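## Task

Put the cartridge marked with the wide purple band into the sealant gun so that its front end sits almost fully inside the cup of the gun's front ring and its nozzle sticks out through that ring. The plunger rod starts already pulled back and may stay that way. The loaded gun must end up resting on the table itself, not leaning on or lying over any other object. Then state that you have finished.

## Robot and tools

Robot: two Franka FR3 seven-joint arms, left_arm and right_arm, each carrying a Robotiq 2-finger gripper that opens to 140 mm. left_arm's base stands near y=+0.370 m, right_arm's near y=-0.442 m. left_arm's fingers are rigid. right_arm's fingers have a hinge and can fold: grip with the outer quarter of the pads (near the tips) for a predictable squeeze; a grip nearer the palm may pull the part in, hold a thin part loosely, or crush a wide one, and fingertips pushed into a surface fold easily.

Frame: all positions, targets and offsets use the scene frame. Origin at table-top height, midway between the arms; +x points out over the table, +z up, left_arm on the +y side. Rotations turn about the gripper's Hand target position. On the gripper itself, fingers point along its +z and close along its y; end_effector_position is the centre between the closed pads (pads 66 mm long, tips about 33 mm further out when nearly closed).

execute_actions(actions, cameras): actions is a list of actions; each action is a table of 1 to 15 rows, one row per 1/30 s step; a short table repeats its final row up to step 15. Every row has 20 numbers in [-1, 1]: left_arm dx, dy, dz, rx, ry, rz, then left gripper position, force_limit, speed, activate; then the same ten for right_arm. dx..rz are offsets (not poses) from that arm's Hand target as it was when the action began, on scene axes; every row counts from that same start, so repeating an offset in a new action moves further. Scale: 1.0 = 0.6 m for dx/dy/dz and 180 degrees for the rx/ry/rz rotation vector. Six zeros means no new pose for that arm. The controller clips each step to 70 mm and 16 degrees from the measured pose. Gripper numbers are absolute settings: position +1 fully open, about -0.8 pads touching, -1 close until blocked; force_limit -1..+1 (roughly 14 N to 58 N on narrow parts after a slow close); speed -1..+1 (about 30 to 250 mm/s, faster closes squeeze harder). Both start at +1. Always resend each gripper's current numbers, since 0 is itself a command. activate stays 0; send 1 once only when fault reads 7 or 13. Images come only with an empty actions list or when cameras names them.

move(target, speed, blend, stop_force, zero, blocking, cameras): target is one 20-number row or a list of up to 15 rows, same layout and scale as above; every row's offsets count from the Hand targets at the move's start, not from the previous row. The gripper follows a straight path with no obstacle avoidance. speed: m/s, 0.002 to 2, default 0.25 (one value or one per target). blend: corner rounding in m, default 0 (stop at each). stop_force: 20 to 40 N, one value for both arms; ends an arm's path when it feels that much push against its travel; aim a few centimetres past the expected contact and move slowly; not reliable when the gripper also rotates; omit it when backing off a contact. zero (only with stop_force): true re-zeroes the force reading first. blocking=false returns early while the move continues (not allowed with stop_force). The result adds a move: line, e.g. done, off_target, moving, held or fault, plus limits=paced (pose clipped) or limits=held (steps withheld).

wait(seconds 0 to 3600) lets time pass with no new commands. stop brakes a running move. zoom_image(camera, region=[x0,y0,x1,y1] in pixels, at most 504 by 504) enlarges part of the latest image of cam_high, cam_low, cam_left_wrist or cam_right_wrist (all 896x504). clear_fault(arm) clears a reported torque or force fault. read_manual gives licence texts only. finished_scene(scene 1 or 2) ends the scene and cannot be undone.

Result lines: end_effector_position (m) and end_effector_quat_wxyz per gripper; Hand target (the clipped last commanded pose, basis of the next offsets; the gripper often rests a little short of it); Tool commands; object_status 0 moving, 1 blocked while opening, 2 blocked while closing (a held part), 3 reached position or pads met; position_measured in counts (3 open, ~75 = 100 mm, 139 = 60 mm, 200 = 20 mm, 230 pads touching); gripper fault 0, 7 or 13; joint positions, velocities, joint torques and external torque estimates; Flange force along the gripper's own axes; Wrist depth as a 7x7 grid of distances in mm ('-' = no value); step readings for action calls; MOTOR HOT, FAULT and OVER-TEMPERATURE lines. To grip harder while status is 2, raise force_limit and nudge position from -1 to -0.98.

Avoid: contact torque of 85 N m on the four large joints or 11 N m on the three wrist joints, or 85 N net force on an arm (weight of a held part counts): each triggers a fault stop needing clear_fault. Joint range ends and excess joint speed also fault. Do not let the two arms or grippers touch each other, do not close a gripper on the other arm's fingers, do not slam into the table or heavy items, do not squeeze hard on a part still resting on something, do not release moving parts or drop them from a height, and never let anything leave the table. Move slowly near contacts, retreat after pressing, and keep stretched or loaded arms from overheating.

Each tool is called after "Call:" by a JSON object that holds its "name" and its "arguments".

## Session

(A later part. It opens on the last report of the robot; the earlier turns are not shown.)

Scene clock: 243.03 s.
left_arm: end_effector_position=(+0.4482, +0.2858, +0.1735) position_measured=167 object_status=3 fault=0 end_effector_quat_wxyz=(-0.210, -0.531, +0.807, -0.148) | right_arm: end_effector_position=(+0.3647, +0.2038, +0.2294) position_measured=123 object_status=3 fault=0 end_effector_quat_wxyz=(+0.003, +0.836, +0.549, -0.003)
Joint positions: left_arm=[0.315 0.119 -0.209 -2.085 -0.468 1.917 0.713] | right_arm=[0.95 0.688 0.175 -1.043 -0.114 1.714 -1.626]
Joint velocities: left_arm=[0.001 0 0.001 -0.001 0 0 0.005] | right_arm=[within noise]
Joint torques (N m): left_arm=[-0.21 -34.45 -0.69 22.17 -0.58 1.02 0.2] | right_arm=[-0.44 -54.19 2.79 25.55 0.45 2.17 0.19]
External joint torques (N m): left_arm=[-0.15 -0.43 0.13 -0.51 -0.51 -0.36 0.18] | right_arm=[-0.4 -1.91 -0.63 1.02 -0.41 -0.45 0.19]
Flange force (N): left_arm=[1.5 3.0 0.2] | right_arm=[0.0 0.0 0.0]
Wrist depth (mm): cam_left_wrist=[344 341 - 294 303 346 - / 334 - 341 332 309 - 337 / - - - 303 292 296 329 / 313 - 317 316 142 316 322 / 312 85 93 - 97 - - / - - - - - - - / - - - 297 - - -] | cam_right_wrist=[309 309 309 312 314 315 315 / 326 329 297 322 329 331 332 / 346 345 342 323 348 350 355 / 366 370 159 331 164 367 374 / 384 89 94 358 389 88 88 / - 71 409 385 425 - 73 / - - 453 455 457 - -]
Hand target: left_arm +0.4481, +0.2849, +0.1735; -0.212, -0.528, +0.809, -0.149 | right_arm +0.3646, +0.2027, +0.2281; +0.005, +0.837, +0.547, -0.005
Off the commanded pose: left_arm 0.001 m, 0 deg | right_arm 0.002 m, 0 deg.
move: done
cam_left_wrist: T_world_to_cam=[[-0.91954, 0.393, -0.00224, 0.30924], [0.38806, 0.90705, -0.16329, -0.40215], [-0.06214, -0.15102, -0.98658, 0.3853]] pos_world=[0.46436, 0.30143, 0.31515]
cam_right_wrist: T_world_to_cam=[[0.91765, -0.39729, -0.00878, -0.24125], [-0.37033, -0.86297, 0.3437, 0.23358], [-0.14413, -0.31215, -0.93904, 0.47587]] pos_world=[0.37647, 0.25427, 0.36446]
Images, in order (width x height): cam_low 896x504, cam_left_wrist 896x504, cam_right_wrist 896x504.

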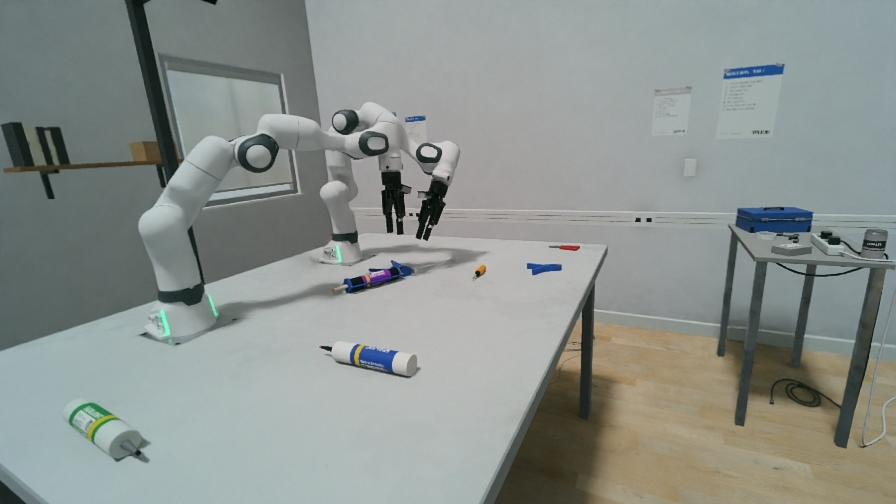

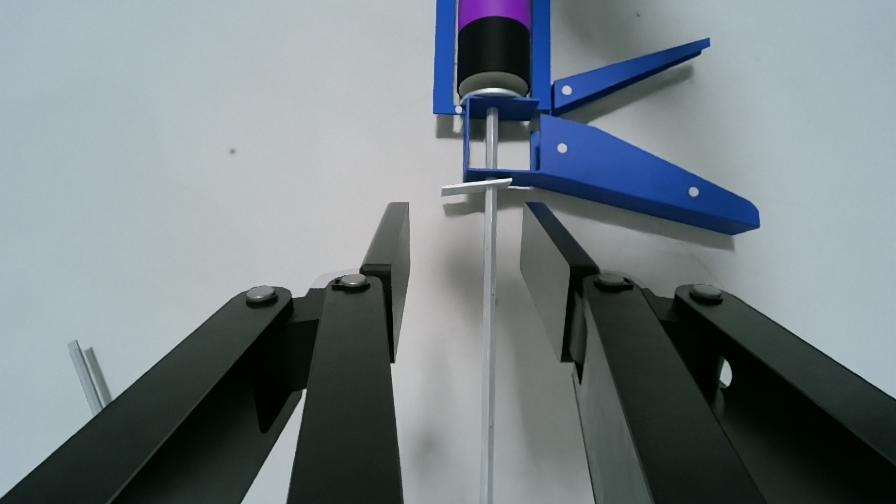

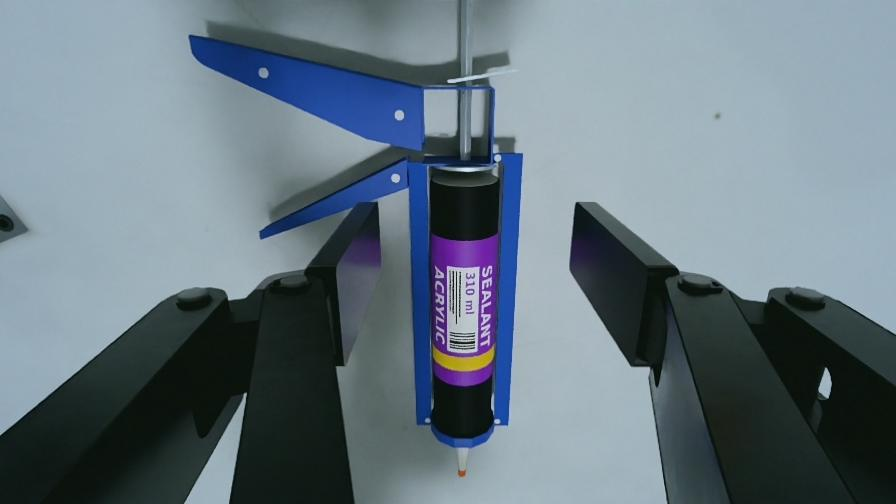

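Call:
{"name": "zoom_image", "arguments": {"camera": "cam_left_wrist", "region": [400, 0, 600, 200]}}

Call:
{"name": "zoom_image", "arguments": {"camera": "cam_right_wrist", "region": [380, 340, 540, 500]}}

Call:
{"name": "zoom_image", "arguments": {"camera": "cam_right_wrist", "region": [380, 120, 540, 280]}}

Call:
{"name": "zoom_image", "arguments": {"camera": "cam_low", "region": [320, 240, 430, 310]}}

Scaled by 2.520.

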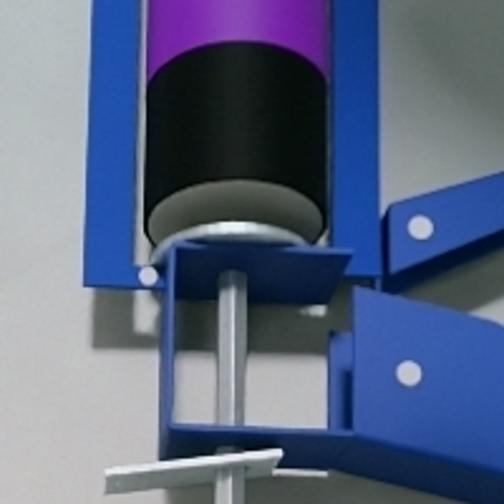

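Scaled by 3.150.

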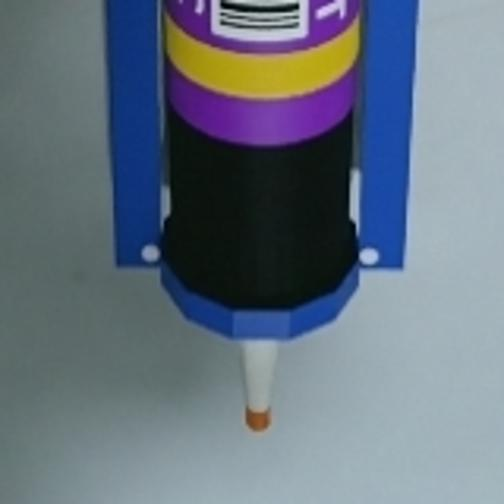

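Scaled by 3.150.

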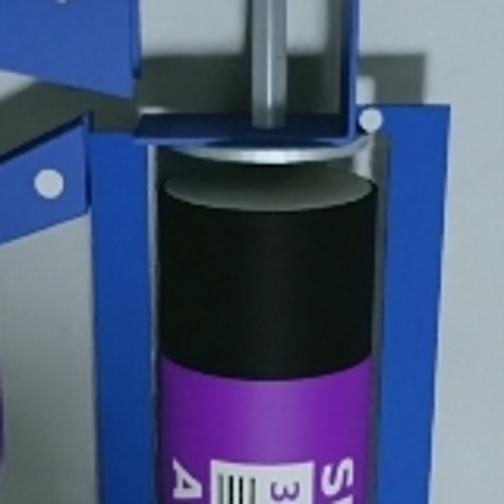

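Scaled by 4.582.

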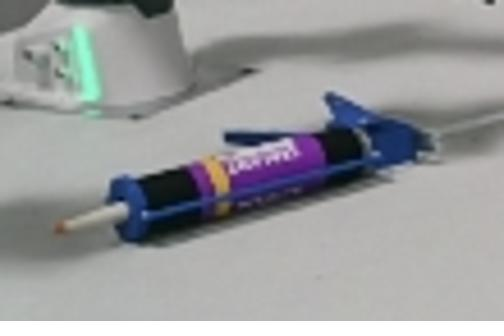

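Call:
{"name": "move", "arguments": {"target": [0,0,0,0,0,0,-0.3,0.6,-0.5,0,-0.158,-0.448,-0.08,0,0,0,0.05,-0.2,-1,0], "speed": 0.2, "cameras": ["cam_right_wrist"]}}

Call:
{"name": "zoom_image", "arguments": {"camera": "cam_right_wrist", "region": [380, 0, 580, 200]}}

Scene clock: 252.30 s.
left_arm: end_effector_position=(+0.4482, +0.2858, +0.1735) position_measured=167 object_status=3 fault=0 end_effector_quat_wxyz=(-0.210, -0.530, +0.808, -0.148) | right_arm: end_effector_position=(+0.2695, -0.0673, +0.1792) position_measured=123 object_status=3 fault=0 end_effector_quat_wxyz=(+0.007, +0.838, +0.545, -0.007)
Joint positions: left_arm=[0.315 0.119 -0.209 -2.085 -0.468 1.917 0.715] | right_arm=[0.809 -0.198 0.138 -2.398 0.023 2.184 -1.788]
Joint velocities: left_arm=[within noise] | right_arm=[0.002 -0.001 0 0 -0.001 0 -0.005]
Joint torques (N m): left_arm=[-0.26 -34.41 -0.7 22.18 -0.57 1.01 0.3] | right_arm=[-0.4 -25.99 -1.35 23.38 1.12 2.68 -0.27]
External joint torques (N m): left_arm=[-0.32 -0.55 0.01 -0.39 -0.5 -0.36 0.29] | right_arm=[-0.5 -2.14 -0.48 -0.03 0.4 0.09 -0.27]
Flange force (N): left_arm=[1.7 2.9 0.1] | right_arm=[-7.0 0.0 -2.6]
Wrist depth (mm): cam_left_wrist=[346 - 350 310 315 - - / 336 - - 302 307 - - / 324 324 - - 294 296 - / 317 - - - 142 317 320 / - 85 94 - 97 - 310 / - - - - - - - / - - - 282 - - -] | cam_right_wrist=[270 271 271 231 267 271 272 / 286 287 286 286 290 287 289 / 303 304 303 303 303 303 305 / 323 323 159 325 164 319 323 / 340 89 88 351 339 88 90 / - 71 358 371 373 - 73 / - - 400 397 400 - -]
Hand target: left_arm +0.4481, +0.2849, +0.1735; -0.212, -0.528, +0.809, -0.149 | right_arm +0.2698, -0.0661, +0.1801; +0.005, +0.837, +0.547, -0.005
Off the commanded pose: left_arm 0.001 m, 0 deg | right_arm 0.002 m, 0 deg.
move: done
cam_right_wrist: T_world_to_cam=[[0.91395, -0.40578, -0.00574, -0.26209], [-0.37773, -0.85577, 0.35353, -0.01774], [-0.14836, -0.32094, -0.93541, 0.33036]] pos_world=[0.28185, -0.01551, 0.31379]

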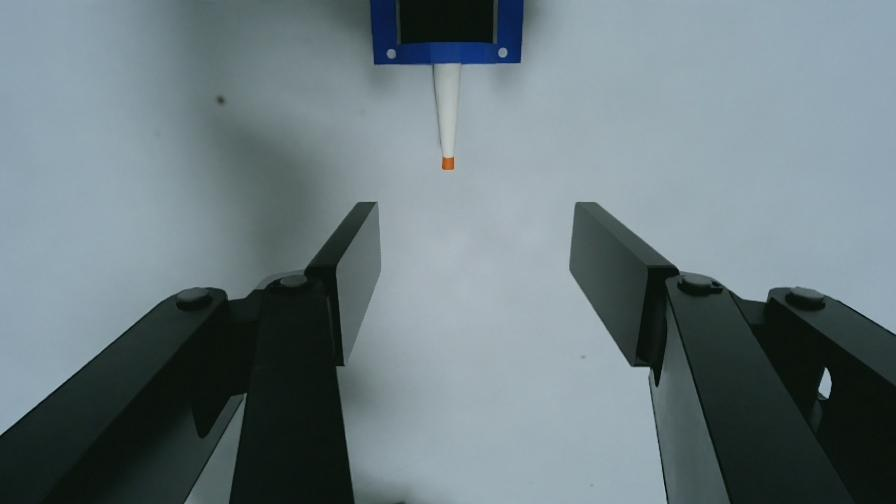

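Scaled by 2.520.

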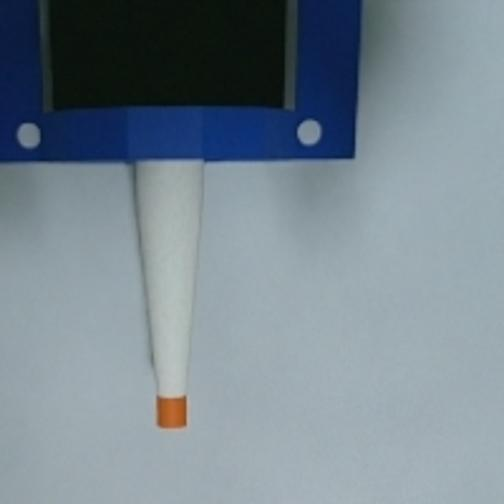

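Call:
{"name": "move", "arguments": {"target": [[0.06,0.22,0,0.155,-0.062,0,-0.3,0.6,-0.5,0,0.0688,0.2102,0,0,0,0,0.05,-0.2,-1,0],[0.06,0.22,-0.225,0.155,-0.062,0,-0.3,0.6,-0.5,0,0.0688,0.2102,-0.165,0,0,0,0.05,-0.2,-1,0],[0.06,0.22,-0.235,0.155,-0.062,0,-0.3,0.6,-0.5,0,0.0688,0.2102,-0.1803,0,0,0,0.05,-0.2,-1,0]], "speed": [0.2,0.15,0.04], "blend": [0,0.003,0], "cameras": ["cam_right_wrist","cam_left_wrist"]}}

Scene clock: 257.50 s.
left_arm: end_effector_position=(+0.4838, +0.4163, +0.0334) position_measured=167 object_status=3 fault=0 end_effector_quat_wxyz=(+0.000, -0.544, +0.839, -0.001) | right_arm: end_effector_position=(+0.3104, +0.0595, +0.0729) position_measured=123 object_status=3 fault=0 end_effector_quat_wxyz=(+0.005, +0.836, +0.549, -0.006)
Joint positions: left_arm=[0.291 0.258 -0.177 -2.273 0.075 2.526 0.454] | right_arm=[0.855 0.321 0.167 -2.044 -0.079 2.344 -1.659]
Joint velocities: left_arm=[0 0 0.001 -0.001 -0.001 0.005 -0.007] | right_arm=[-0.001 0 0 0 -0.001 0.003 0.003]
Joint torques (N m): left_arm=[-0.66 -36.6 -0.65 19.18 0.78 2.75 -0.19] | right_arm=[-0.42 -40.94 1.51 22 0.03 2.71 0.14]
External joint torques (N m): left_arm=[-0.72 -0.46 0.5 -0.83 0.35 0.19 -0.19] | right_arm=[-0.39 -1.36 -0.5 0.12 -0.6 0.1 0.14]
Flange force (N): left_arm=[2.8 2.8 0.2] | right_arm=[-3.0 0.0 -1.7]
Wrist depth (mm): cam_left_wrist=[151 152 152 - - 153 - / - 157 160 158 160 161 161 / 168 169 169 168 170 170 - / - - 176 175 142 - - / 188 85 93 168 120 - - / - - - 205 - - - / - - - 216 - - -] | cam_right_wrist=[174 175 173 132 149 174 174 / 183 183 183 139 160 184 184 / 194 192 192 148 168 194 195 / 206 208 159 156 159 204 207 / 217 89 88 167 173 88 90 / - 71 230 178 236 - 73 / - - 255 255 256 - -]
Hand target: left_arm +0.4841, +0.4169, +0.0325; +0.000, -0.546, +0.837, +0.000 | right_arm +0.3111, +0.0600, +0.0719; +0.005, +0.837, +0.547, -0.005
Off the commanded pose: left_arm 0.001 m, 0 deg | right_arm 0.001 m, 0 deg.
move: done
cam_left_wrist: T_world_to_cam=[[-0.91561, 0.40193, 0.01064, 0.28434], [0.38031, 0.85715, 0.34736, -0.54964], [0.1305, 0.32209, -0.93767, -0.02277]] pos_world=[0.47235, 0.36417, 0.16654]
cam_right_wrist: T_world_to_cam=[[0.91751, -0.39761, -0.00876, -0.24997], [-0.36965, -0.8607, 0.35007, 0.14193], [-0.14673, -0.31796, -0.93668, 0.2771]] pos_world=[0.32248, 0.11088, 0.20768]
Images, in order (width x height): cam_left_wrist 896x504, cam_right_wrist 896x504.

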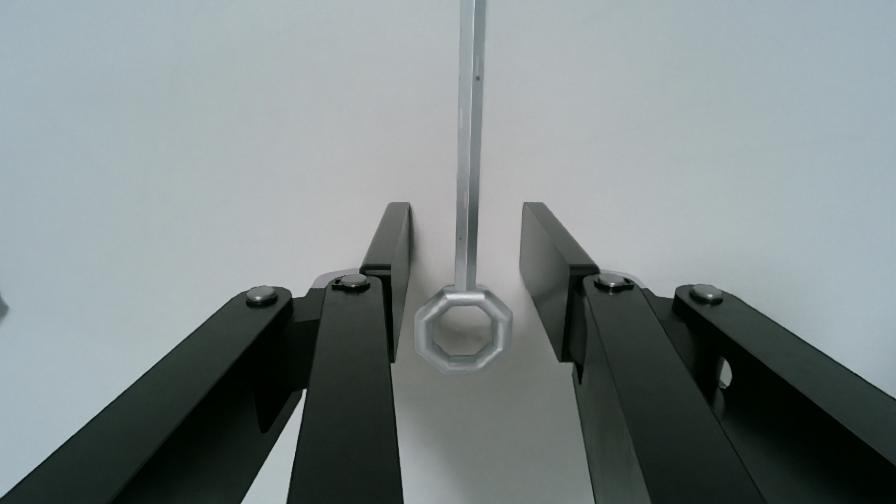

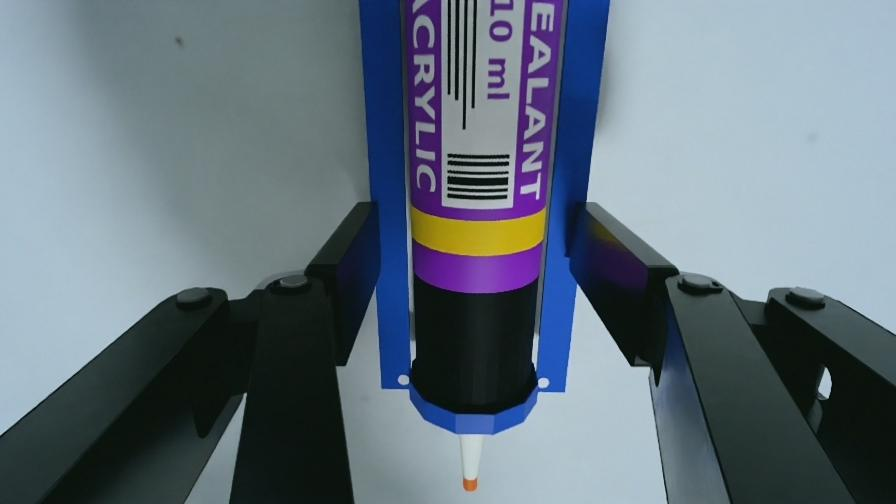

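Call:
{"name": "move", "arguments": {"target": [0,0,0,0,0,0,-1,0.6,-0.8,0,0,0,0,0,0,0,-1,0.4,-1,0], "speed": 0.03, "cameras": ["cam_right_wrist"]}}

Call:
{"name": "zoom_image", "arguments": {"camera": "cam_right_wrist", "region": [340, 200, 640, 504]}}

Call:
{"name": "move", "arguments": {"target": [0.010,0.0247,0,0,0,0,-1,0.6,-0.8,0,-0.0084,-0.0209,0,0,0,0,-1,0.4,-1,0], "speed": 0.02, "cameras": ["cam_right_wrist"]}}

Call:
{"name": "zoom_image", "arguments": {"camera": "cam_right_wrist", "region": [340, 200, 640, 504]}}

Scene clock: 259.50 s.
left_arm: end_effector_position=(+0.4840, +0.4163, +0.0335) position_measured=222 object_status=2 fault=0 end_effector_quat_wxyz=(+0.000, -0.544, +0.839, -0.001) | right_arm: end_effector_position=(+0.3112, +0.0597, +0.0733) position_measured=164 object_status=0 fault=0 end_effector_quat_wxyz=(+0.005, +0.836, +0.549, -0.005)
Joint positions: left_arm=[0.291 0.258 -0.177 -2.273 0.077 2.527 0.453] | right_arm=[0.855 0.321 0.167 -2.044 -0.08 2.345 -1.657]
Joint torques (N m): left_arm=[-0.22 -35.63 -0.55 18.57 0.39 2.73 -0.23] | right_arm=[-0.54 -39.14 1.69 21.31 0.21 2.83 0.2]
External joint torques (N m): left_arm=[-0.33 0.48 0.54 -1.33 -0.04 0.19 -0.23] | right_arm=[-0.55 0.59 -0.36 -0.64 -0.41 0.2 0.2]
Flange force (N): left_arm=[2.3 2.9 2.0] | right_arm=[-1.2 0.2 2.0]
Wrist depth (mm): cam_left_wrist=[152 152 - 152 152 154 153 / 158 - - 159 - 161 - / 166 167 - 167 169 171 169 / 177 175 - 128 178 180 183 / 188 190 90 - 91 189 194 / - - - - - - - / - - - - - - -] | cam_right_wrist=[174 175 174 132 151 175 175 / 183 183 184 140 159 185 185 / 195 194 192 148 170 195 196 / 206 207 204 156 156 208 208 / 220 83 89 166 138 88 219 / - 68 - 177 198 79 72 / - - - 255 - - 69]
Hand target: left_arm +0.4841, +0.4169, +0.0325; +0.000, -0.546, +0.837, +0.000 | right_arm +0.3111, +0.0600, +0.0719; +0.005, +0.837, +0.547, -0.005
Off the commanded pose: left_arm 0.001 m, 0 deg | right_arm 0.001 m, 0 deg.
move: done
cam_right_wrist: T_world_to_cam=[[0.91703, -0.39874, -0.00778, -0.25053], [-0.37123, -0.86059, 0.34868, 0.1428], [-0.14572, -0.31686, -0.93721, 0.27733]] pos_world=[0.32317, 0.11088, 0.20818]

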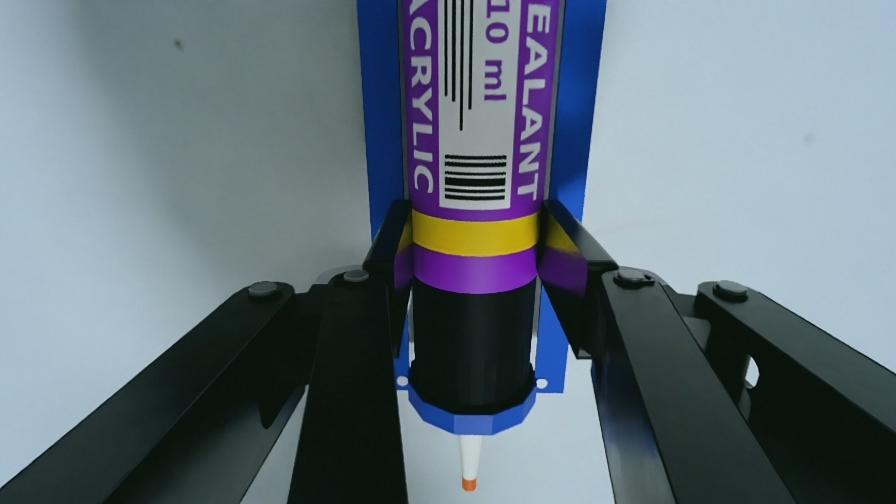

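Scaled by 1.658.

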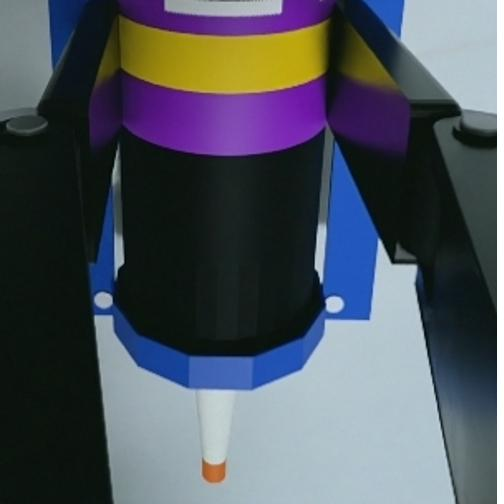

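Scene clock: 260.70 s.
left_arm: end_effector_position=(+0.4850, +0.4165, +0.0319) position_measured=222 object_status=2 fault=0 end_effector_quat_wxyz=(-0.007, -0.540, +0.842, +0.001) | right_arm: end_effector_position=(+0.3096, +0.0591, +0.0756) position_measured=164 object_status=2 fault=0 end_effector_quat_wxyz=(-0.002, +0.836, +0.548, +0.009)
Joint positions: left_arm=[0.293 0.271 -0.178 -2.254 0.072 2.507 0.468] | right_arm=[0.855 0.293 0.167 -2.087 -0.077 2.391 -1.657]
Joint velocities: left_arm=[within noise] | right_arm=[0 -0.001 0.001 -0.002 0.001 0.003 0.001]
Joint torques (N m): left_arm=[7.43 -35.68 6.44 22.55 1.6 4.27 0.3] | right_arm=[-2.01 -42.22 0.4 17.03 0.76 -1.34 -0.18]
External joint torques (N m): left_arm=[7.37 0.79 7.66 2.58 1.16 1.76 0.3] | right_arm=[-1.99 -3.59 -1.43 -4.75 0.15 -4.03 -0.18]
Flange force (N): left_arm=[-16.7 -0.7 6.5] | right_arm=[-22.7 0.5 -13.2]
Wrist depth (mm): cam_left_wrist=[150 149 151 149 155 152 - / 155 156 158 159 158 - 160 / - - 170 165 - 173 - / - 179 175 128 - 176 183 / 183 183 90 - 91 - 192 / - - - - - - - / - - - - - - -] | cam_right_wrist=[178 177 178 135 154 179 179 / 186 186 185 141 163 188 189 / 196 197 195 149 171 199 199 / 207 208 206 156 155 209 211 / 220 83 89 165 118 88 221 / - 68 - 175 183 79 72 / - - - 254 - - 69]
Hand target: left_arm +0.4901, +0.4317, +0.0325; +0.000, -0.546, +0.837, +0.000 | right_arm +0.3060, +0.0475, +0.0719; +0.005, +0.837, +0.547, -0.005
Off the commanded pose: left_arm 0.016 m, 1 deg | right_arm 0.013 m, 2 deg.
move: off_target (left_arm, right_arm)
cam_right_wrist: T_world_to_cam=[[0.91705, -0.39876, -0.00406, -0.2494], [-0.37654, -0.86922, 0.32042, 0.14518], [-0.13129, -0.29231, -0.94727, 0.27398]] pos_world=[0.31935, 0.10684, 0.212]

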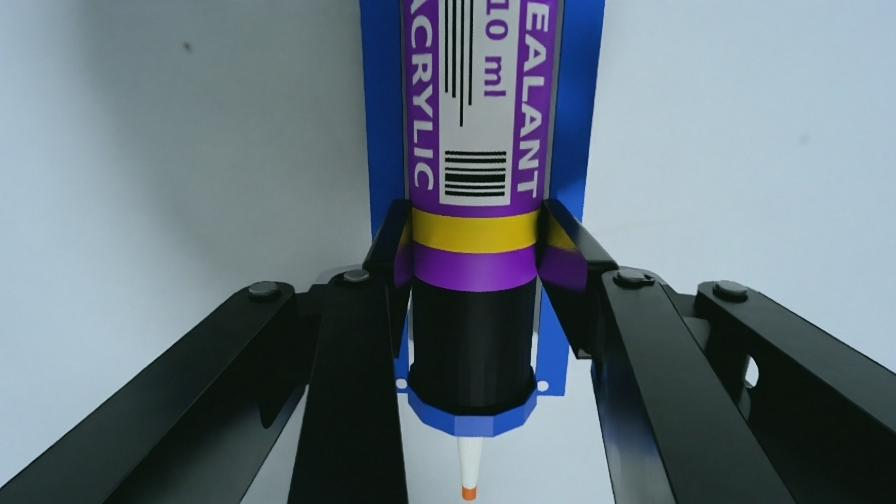

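Scaled by 1.658.

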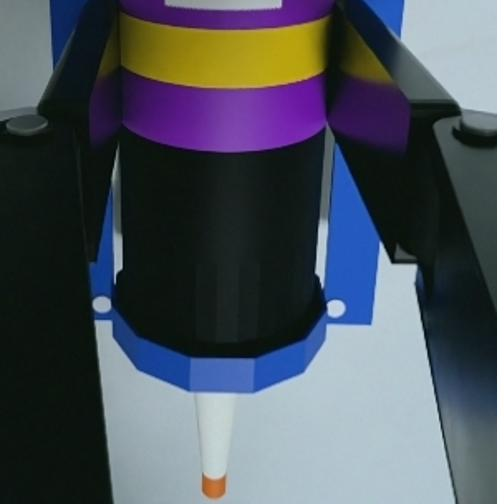

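Call:
{"name": "move", "arguments": {"target": [[0,0,0,0,0,0,-1,0.6,-0.8,0,-0.0062,-0.0155,0,0,0,0,-1,0.4,-1,0],[0,0,0,0,0,0,-1,0.6,-0.8,0,-0.002,-0.017,-0.004,0,0,0,-1,0.4,-1,0],[0,0,0,0,0,0,-1,0.6,-0.8,0,-0.0095,-0.0135,0.004,0,0,0,-1,0.4,-1,0]], "speed": 0.02, "blend": 0.001, "cameras": ["cam_right_wrist"]}}

Call:
{"name": "zoom_image", "arguments": {"camera": "cam_right_wrist", "region": [340, 200, 640, 504]}}

Scene clock: 262.47 s.
left_arm: end_effector_position=(+0.4850, +0.4162, +0.0320) position_measured=222 object_status=2 fault=0 end_effector_quat_wxyz=(-0.007, -0.539, +0.842, +0.001) | right_arm: end_effector_position=(+0.3090, +0.0586, +0.0825) position_measured=164 object_status=2 fault=0 end_effector_quat_wxyz=(-0.007, +0.836, +0.549, +0.020)
Joint positions: left_arm=[0.293 0.271 -0.178 -2.253 0.071 2.506 0.47] | right_arm=[0.852 0.263 0.168 -2.118 -0.071 2.419 -1.662]
Joint torques (N m): left_arm=[7.21 -35.71 6.83 22.09 1.8 4.36 0.28] | right_arm=[-2.28 -39.94 0.41 14.07 0.71 -3.61 -0.12]
External joint torques (N m): left_arm=[7.17 0.93 8.06 2.07 1.36 1.84 0.28] | right_arm=[-2.1 -2.26 -1.1 -7.75 0.1 -6.36 -0.13]
Flange force (N): left_arm=[-15.9 0.4 7.4] | right_arm=[-27.2 -0.4 -15.4]
Wrist depth (mm): cam_left_wrist=[- - 150 149 - - - / - - - - - - 162 / - 166 - - 169 170 171 / 174 175 - 128 177 179 179 / - - - - 91 - - / - - - - - - 205 / - - - - - - -] | cam_right_wrist=[185 185 185 135 160 187 188 / 193 194 192 142 170 196 196 / 203 203 204 149 175 206 207 / 214 214 212 156 155 216 218 / 224 83 89 165 138 88 228 / - 67 - 175 198 79 72 / - - - 253 - - 69]
Hand target: left_arm +0.4901, +0.4317, +0.0325; +0.000, -0.546, +0.837, +0.000 | right_arm +0.3003, +0.0394, +0.0743; +0.005, +0.837, +0.547, -0.005
Off the commanded pose: left_arm 0.016 m, 1 deg | right_arm 0.023 m, 3 deg.
move: off_target (right_arm)
cam_right_wrist: T_world_to_cam=[[0.91742, -0.39792, -0.00141, -0.24957], [-0.37966, -0.87636, 0.29639, 0.14563], [-0.11918, -0.27138, -0.95507, 0.27595]] pos_world=[0.31713, 0.1032, 0.22004]

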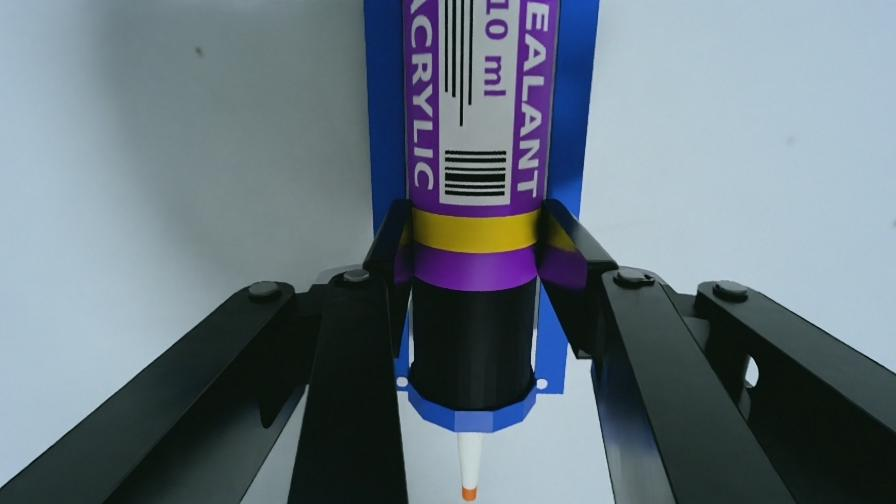

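Scaled by 1.658.

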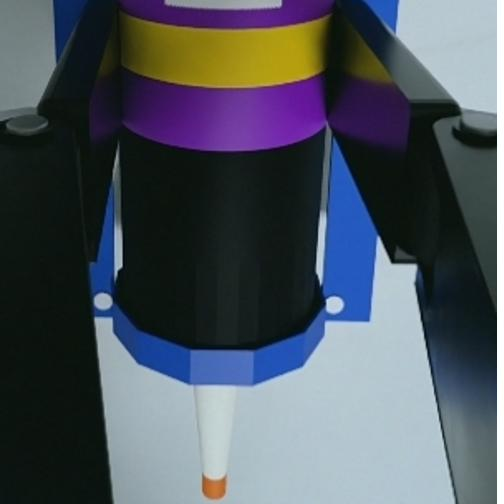

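Call:
{"name": "move", "arguments": {"target": [-0.0078,-0.0243,0,0,0,0,-1,0.6,-0.8,0,0.018,0.0337,-0.002,0,0,0,-1,0.4,-1,0], "speed": 0.03, "cameras": ["cam_right_wrist"]}}

Call:
{"name": "zoom_image", "arguments": {"camera": "cam_right_wrist", "region": [340, 200, 640, 504]}}

Scene clock: 264.03 s.
left_arm: end_effector_position=(+0.4852, +0.4164, +0.0328) position_measured=222 object_status=2 fault=0 end_effector_quat_wxyz=(-0.001, -0.541, +0.841, +0.000) | right_arm: end_effector_position=(+0.3107, +0.0609, +0.0738) position_measured=164 object_status=2 fault=0 end_effector_quat_wxyz=(+0.003, +0.836, +0.549, -0.003)
Joint positions: left_arm=[0.287 0.263 -0.173 -2.266 0.075 2.523 0.461] | right_arm=[0.857 0.318 0.166 -2.047 -0.077 2.351 -1.66]
Joint velocities: left_arm=[within noise] | right_arm=[-0.001 0.001 0.001 0.002 0 -0.003 0]
Joint torques (N m): left_arm=[-0.34 -37.41 -0.42 18.86 0.49 2.96 -0.57] | right_arm=[-0.57 -40.39 1.2 23.45 0.01 2.09 0.17]
External joint torques (N m): left_arm=[-0.47 -0.96 0.67 -1.2 0.06 0.4 -0.57] | right_arm=[-0.65 -0.94 -0.87 1.64 -0.62 -0.53 0.17]
Flange force (N): left_arm=[4.5 5.1 -0.3] | right_arm=[4.8 1.5 -3.1]
Wrist depth (mm): cam_left_wrist=[- - 150 150 152 153 153 / 158 - 162 155 - 161 160 / 165 169 169 168 173 170 169 / 180 178 178 141 177 178 181 / 186 - 80 - 91 - - / - - - - - - - / - - - - - - -] | cam_right_wrist=[175 177 175 133 152 175 176 / 184 184 185 140 161 185 186 / 195 195 192 148 166 196 196 / 206 207 205 155 138 208 208 / 221 83 89 166 118 88 219 / - 67 - 177 195 79 72 / - - - 255 - - 69]
Hand target: left_arm +0.4854, +0.4171, +0.0325; +0.000, -0.546, +0.837, +0.000 | right_arm +0.3111, +0.0596, +0.0731; +0.005, +0.837, +0.547, -0.005
Off the commanded pose: left_arm 0.001 m, 1 deg | right_arm 0.002 m, 0 deg.
move: done
cam_right_wrist: T_world_to_cam=[[0.91781, -0.39693, -0.00861, -0.24984], [-0.37001, -0.86303, 0.34391, 0.14362], [-0.14393, -0.31245, -0.93897, 0.27744]] pos_world=[0.32238, 0.11147, 0.20897]

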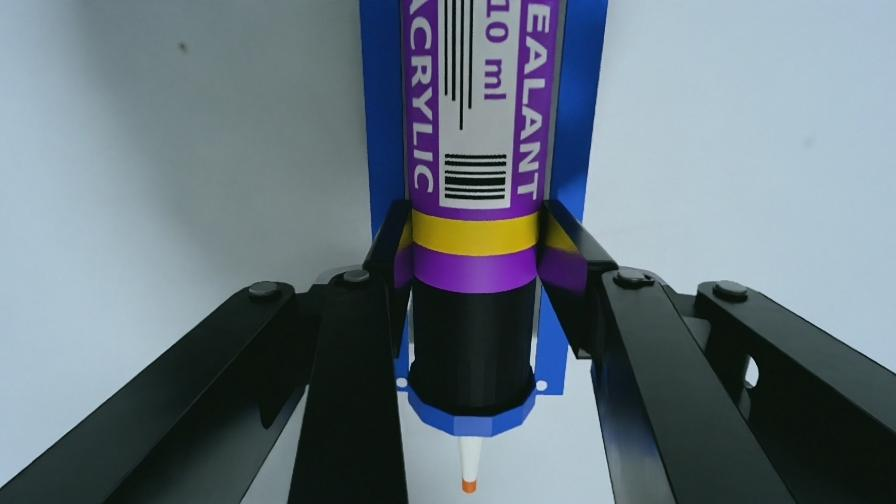

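Scaled by 1.658.

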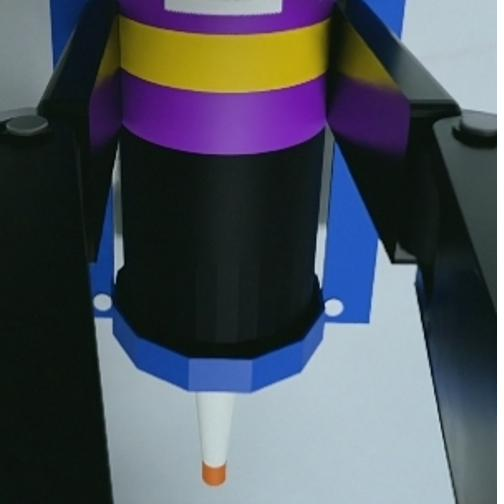

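Call:
{"name": "move", "arguments": {"target": [0,0,0,0,0,0,-0.3,0.6,-0.5,0,0,0,0,0,0,0,0.05,-0.2,-1,0]}}

Call:
{"name": "move", "arguments": {"target": [[0,0,0.05,0,0,0,-0.3,0.6,-0.5,0,0,0,0.08,0,0,0,0.05,-0.2,-1,0],[0,0,0.25,0,0,0,-0.3,0.6,-0.5,0,0.09,0.24,0.25,0,0,0,0.05,-0.2,-1,0],[-0.06,-0.22,0.235,-0.155,0.062,0,-0.3,0.6,-0.5,0,0.09,0.24,0.25,0,0,0,0.05,-0.2,-1,0]], "speed": 0.15, "blend": [0.01,0.02,0], "cameras": ["cam_right_wrist","cam_left_wrist","cam_low"]}}

Call:
{"name": "zoom_image", "arguments": {"camera": "cam_left_wrist", "region": [400, 0, 600, 200]}}

Call:
{"name": "zoom_image", "arguments": {"camera": "cam_right_wrist", "region": [380, 120, 540, 280]}}

Call:
{"name": "zoom_image", "arguments": {"camera": "cam_low", "region": [320, 240, 430, 310]}}

Scene clock: 265.73 s.
left_arm: end_effector_position=(+0.4857, +0.4166, +0.0329) position_measured=167 object_status=3 fault=0 end_effector_quat_wxyz=(+0.000, -0.544, +0.839, -0.001) | right_arm: end_effector_position=(+0.3107, +0.0605, +0.0732) position_measured=123 object_status=0 fault=0 end_effector_quat_wxyz=(+0.004, +0.836, +0.549, -0.004)
Joint positions: left_arm=[0.287 0.263 -0.173 -2.266 0.075 2.525 0.454] | right_arm=[0.857 0.32 0.166 -2.047 -0.078 2.351 -1.659]
Joint torques (N m): left_arm=[-0.35 -37.48 -0.85 18.83 0.46 2.76 -0.19] | right_arm=[-0.65 -41.38 1.44 22.45 0.05 2.15 0.26]
External joint torques (N m): left_arm=[-0.35 -1.04 0.35 -1.19 0.03 0.2 -0.19] | right_arm=[-0.51 -1.89 -0.44 0.67 -0.57 -0.46 0.26]
Flange force (N): left_arm=[3.8 5.6 -1.3] | right_arm=[-1.5 0.1 -4.1]
Wrist depth (mm): cam_left_wrist=[- 150 - 151 152 153 153 / 159 158 - 144 - 160 - / 166 167 - 172 - - - / - 179 174 175 142 181 180 / - 90 93 166 97 - - / - - - 202 - - - / - - - - - - -] | cam_right_wrist=[174 176 174 132 151 175 175 / 183 184 184 140 159 184 184 / 195 194 192 148 168 195 195 / 206 206 159 157 159 205 208 / 216 89 88 168 178 88 90 / - 71 70 178 236 - 73 / - - 253 254 254 - -]
Hand target: left_arm +0.4854, +0.4171, +0.0326; +0.000, -0.546, +0.838, +0.000 | right_arm +0.3111, +0.0596, +0.0731; +0.005, +0.837, +0.547, -0.005
Off the commanded pose: left_arm 0.001 m, 0 deg | right_arm 0.001 m, 0 deg.
move: done

Scene clock: 269.97 s.
left_arm: end_effector_position=(+0.4495, +0.2861, +0.1735) position_measured=167 object_status=3 fault=0 end_effector_quat_wxyz=(-0.211, -0.531, +0.807, -0.148) | right_arm: end_effector_position=(+0.3653, +0.2047, +0.2244) position_measured=123 object_status=3 fault=0 end_effector_quat_wxyz=(+0.003, +0.836, +0.549, -0.003)
Joint positions: left_arm=[0.304 0.122 -0.197 -2.08 -0.468 1.916 0.713] | right_arm=[0.964 0.691 0.152 -1.049 -0.1 1.724 -1.632]
Joint velocities: left_arm=[0 0.001 0 0.001 -0.001 0 0.006] | right_arm=[within noise]
Joint torques (N m): left_arm=[-0.21 -34.6 -0.66 22.17 -0.58 1 0.28] | right_arm=[-0.41 -54.38 2.37 25.67 0.45 2.15 0.17]
External joint torques (N m): left_arm=[-0.21 -0.42 0.09 -0.51 -0.51 -0.37 0.27] | right_arm=[-0.42 -1.78 -0.74 1.02 -0.41 -0.47 0.17]
Flange force (N): left_arm=[1.5 3.0 0.2] | right_arm=[0.0 0.0 0.0]
Wrist depth (mm): cam_left_wrist=[346 351 - 320 345 343 341 / - 338 - 321 305 - - / - - - 323 296 292 - / 323 315 317 317 174 - - / - 85 92 292 97 - 309 / - - - 301 - - - / - - - 296 - - -] | cam_right_wrist=[306 302 304 305 308 311 310 / 324 322 293 319 324 327 328 / 340 341 338 319 342 347 347 / 362 362 158 332 164 363 367 / 378 89 94 347 385 88 90 / - 71 404 383 418 - 73 / - - 445 448 449 - -]
Hand target: left_arm +0.4494, +0.2851, +0.1736; -0.212, -0.528, +0.809, -0.149 | right_arm +0.3651, +0.2036, +0.2231; +0.005, +0.837, +0.547, -0.005
Off the commanded pose: left_arm 0.001 m, 0 deg | right_arm 0.002 m, 0 deg.
move: done
cam_left_wrist: T_world_to_cam=[[-0.91953, 0.39302, -0.00232, 0.31034], [0.38808, 0.90701, -0.16347, -0.40287], [-0.06214, -0.15121, -0.98655, 0.38547]] pos_world=[0.46566, 0.30173, 0.31515]
cam_right_wrist: T_world_to_cam=[[0.91764, -0.39732, -0.00887, -0.24135], [-0.37033, -0.86296, 0.34374, 0.23621], [-0.14423, -0.31214, -0.93902, 0.47166]] pos_world=[0.37697, 0.25517, 0.35957]
Images, in order (width x height): cam_low 896x504, cam_left_wrist 896x504, cam_right_wrist 896x504.

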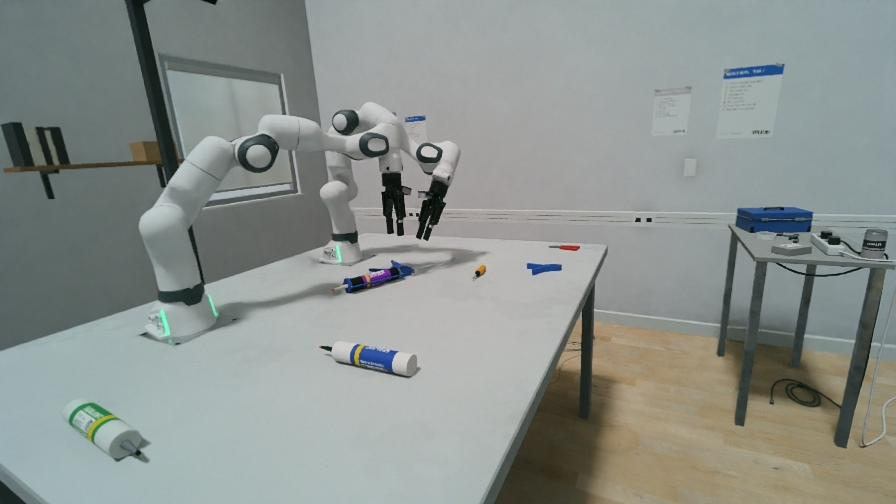

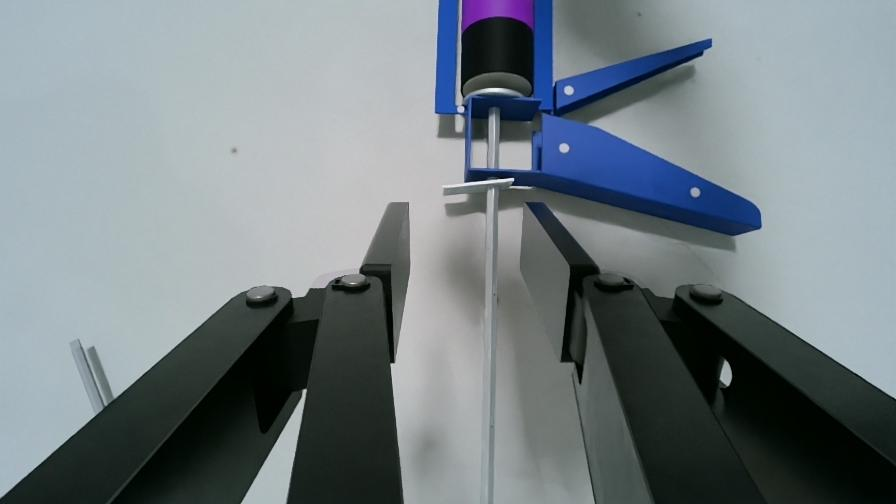

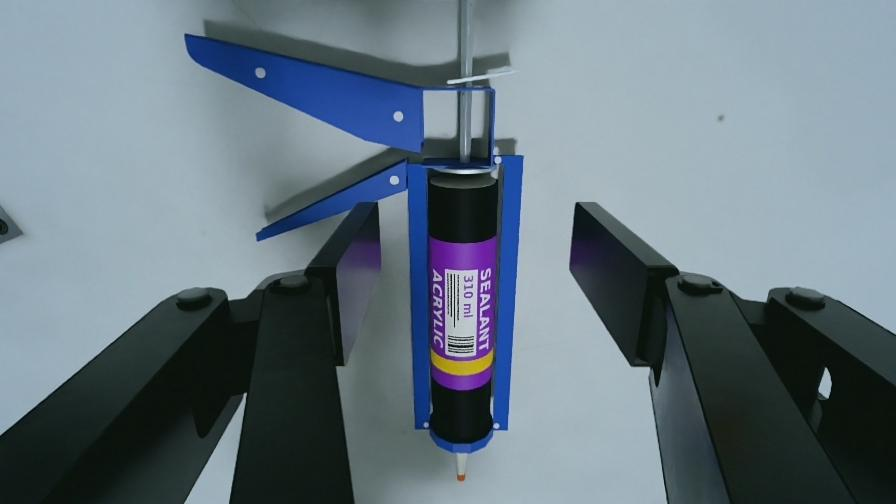

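Scaled by 2.520.

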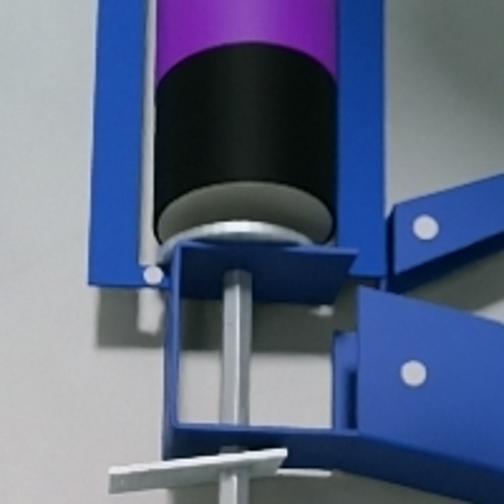

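Scaled by 3.150.

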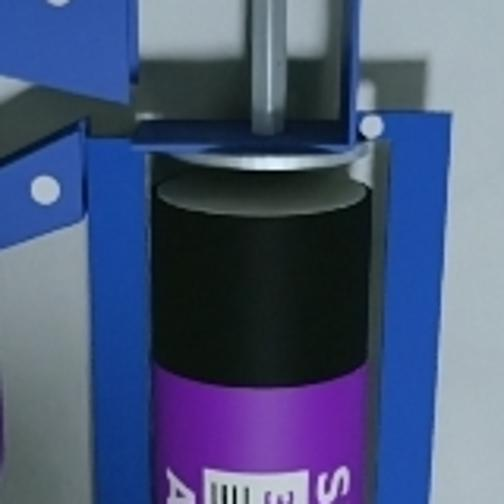

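Scaled by 4.582.

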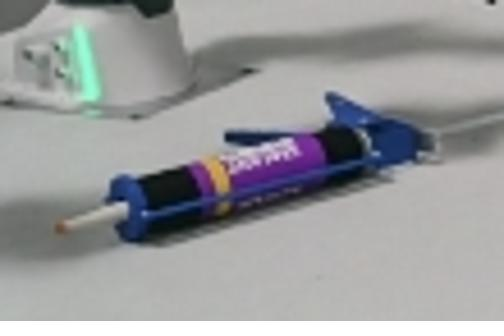

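Call:
{"name": "finished_scene", "arguments": {"scene": 2}}

The scene is finished: the task was done.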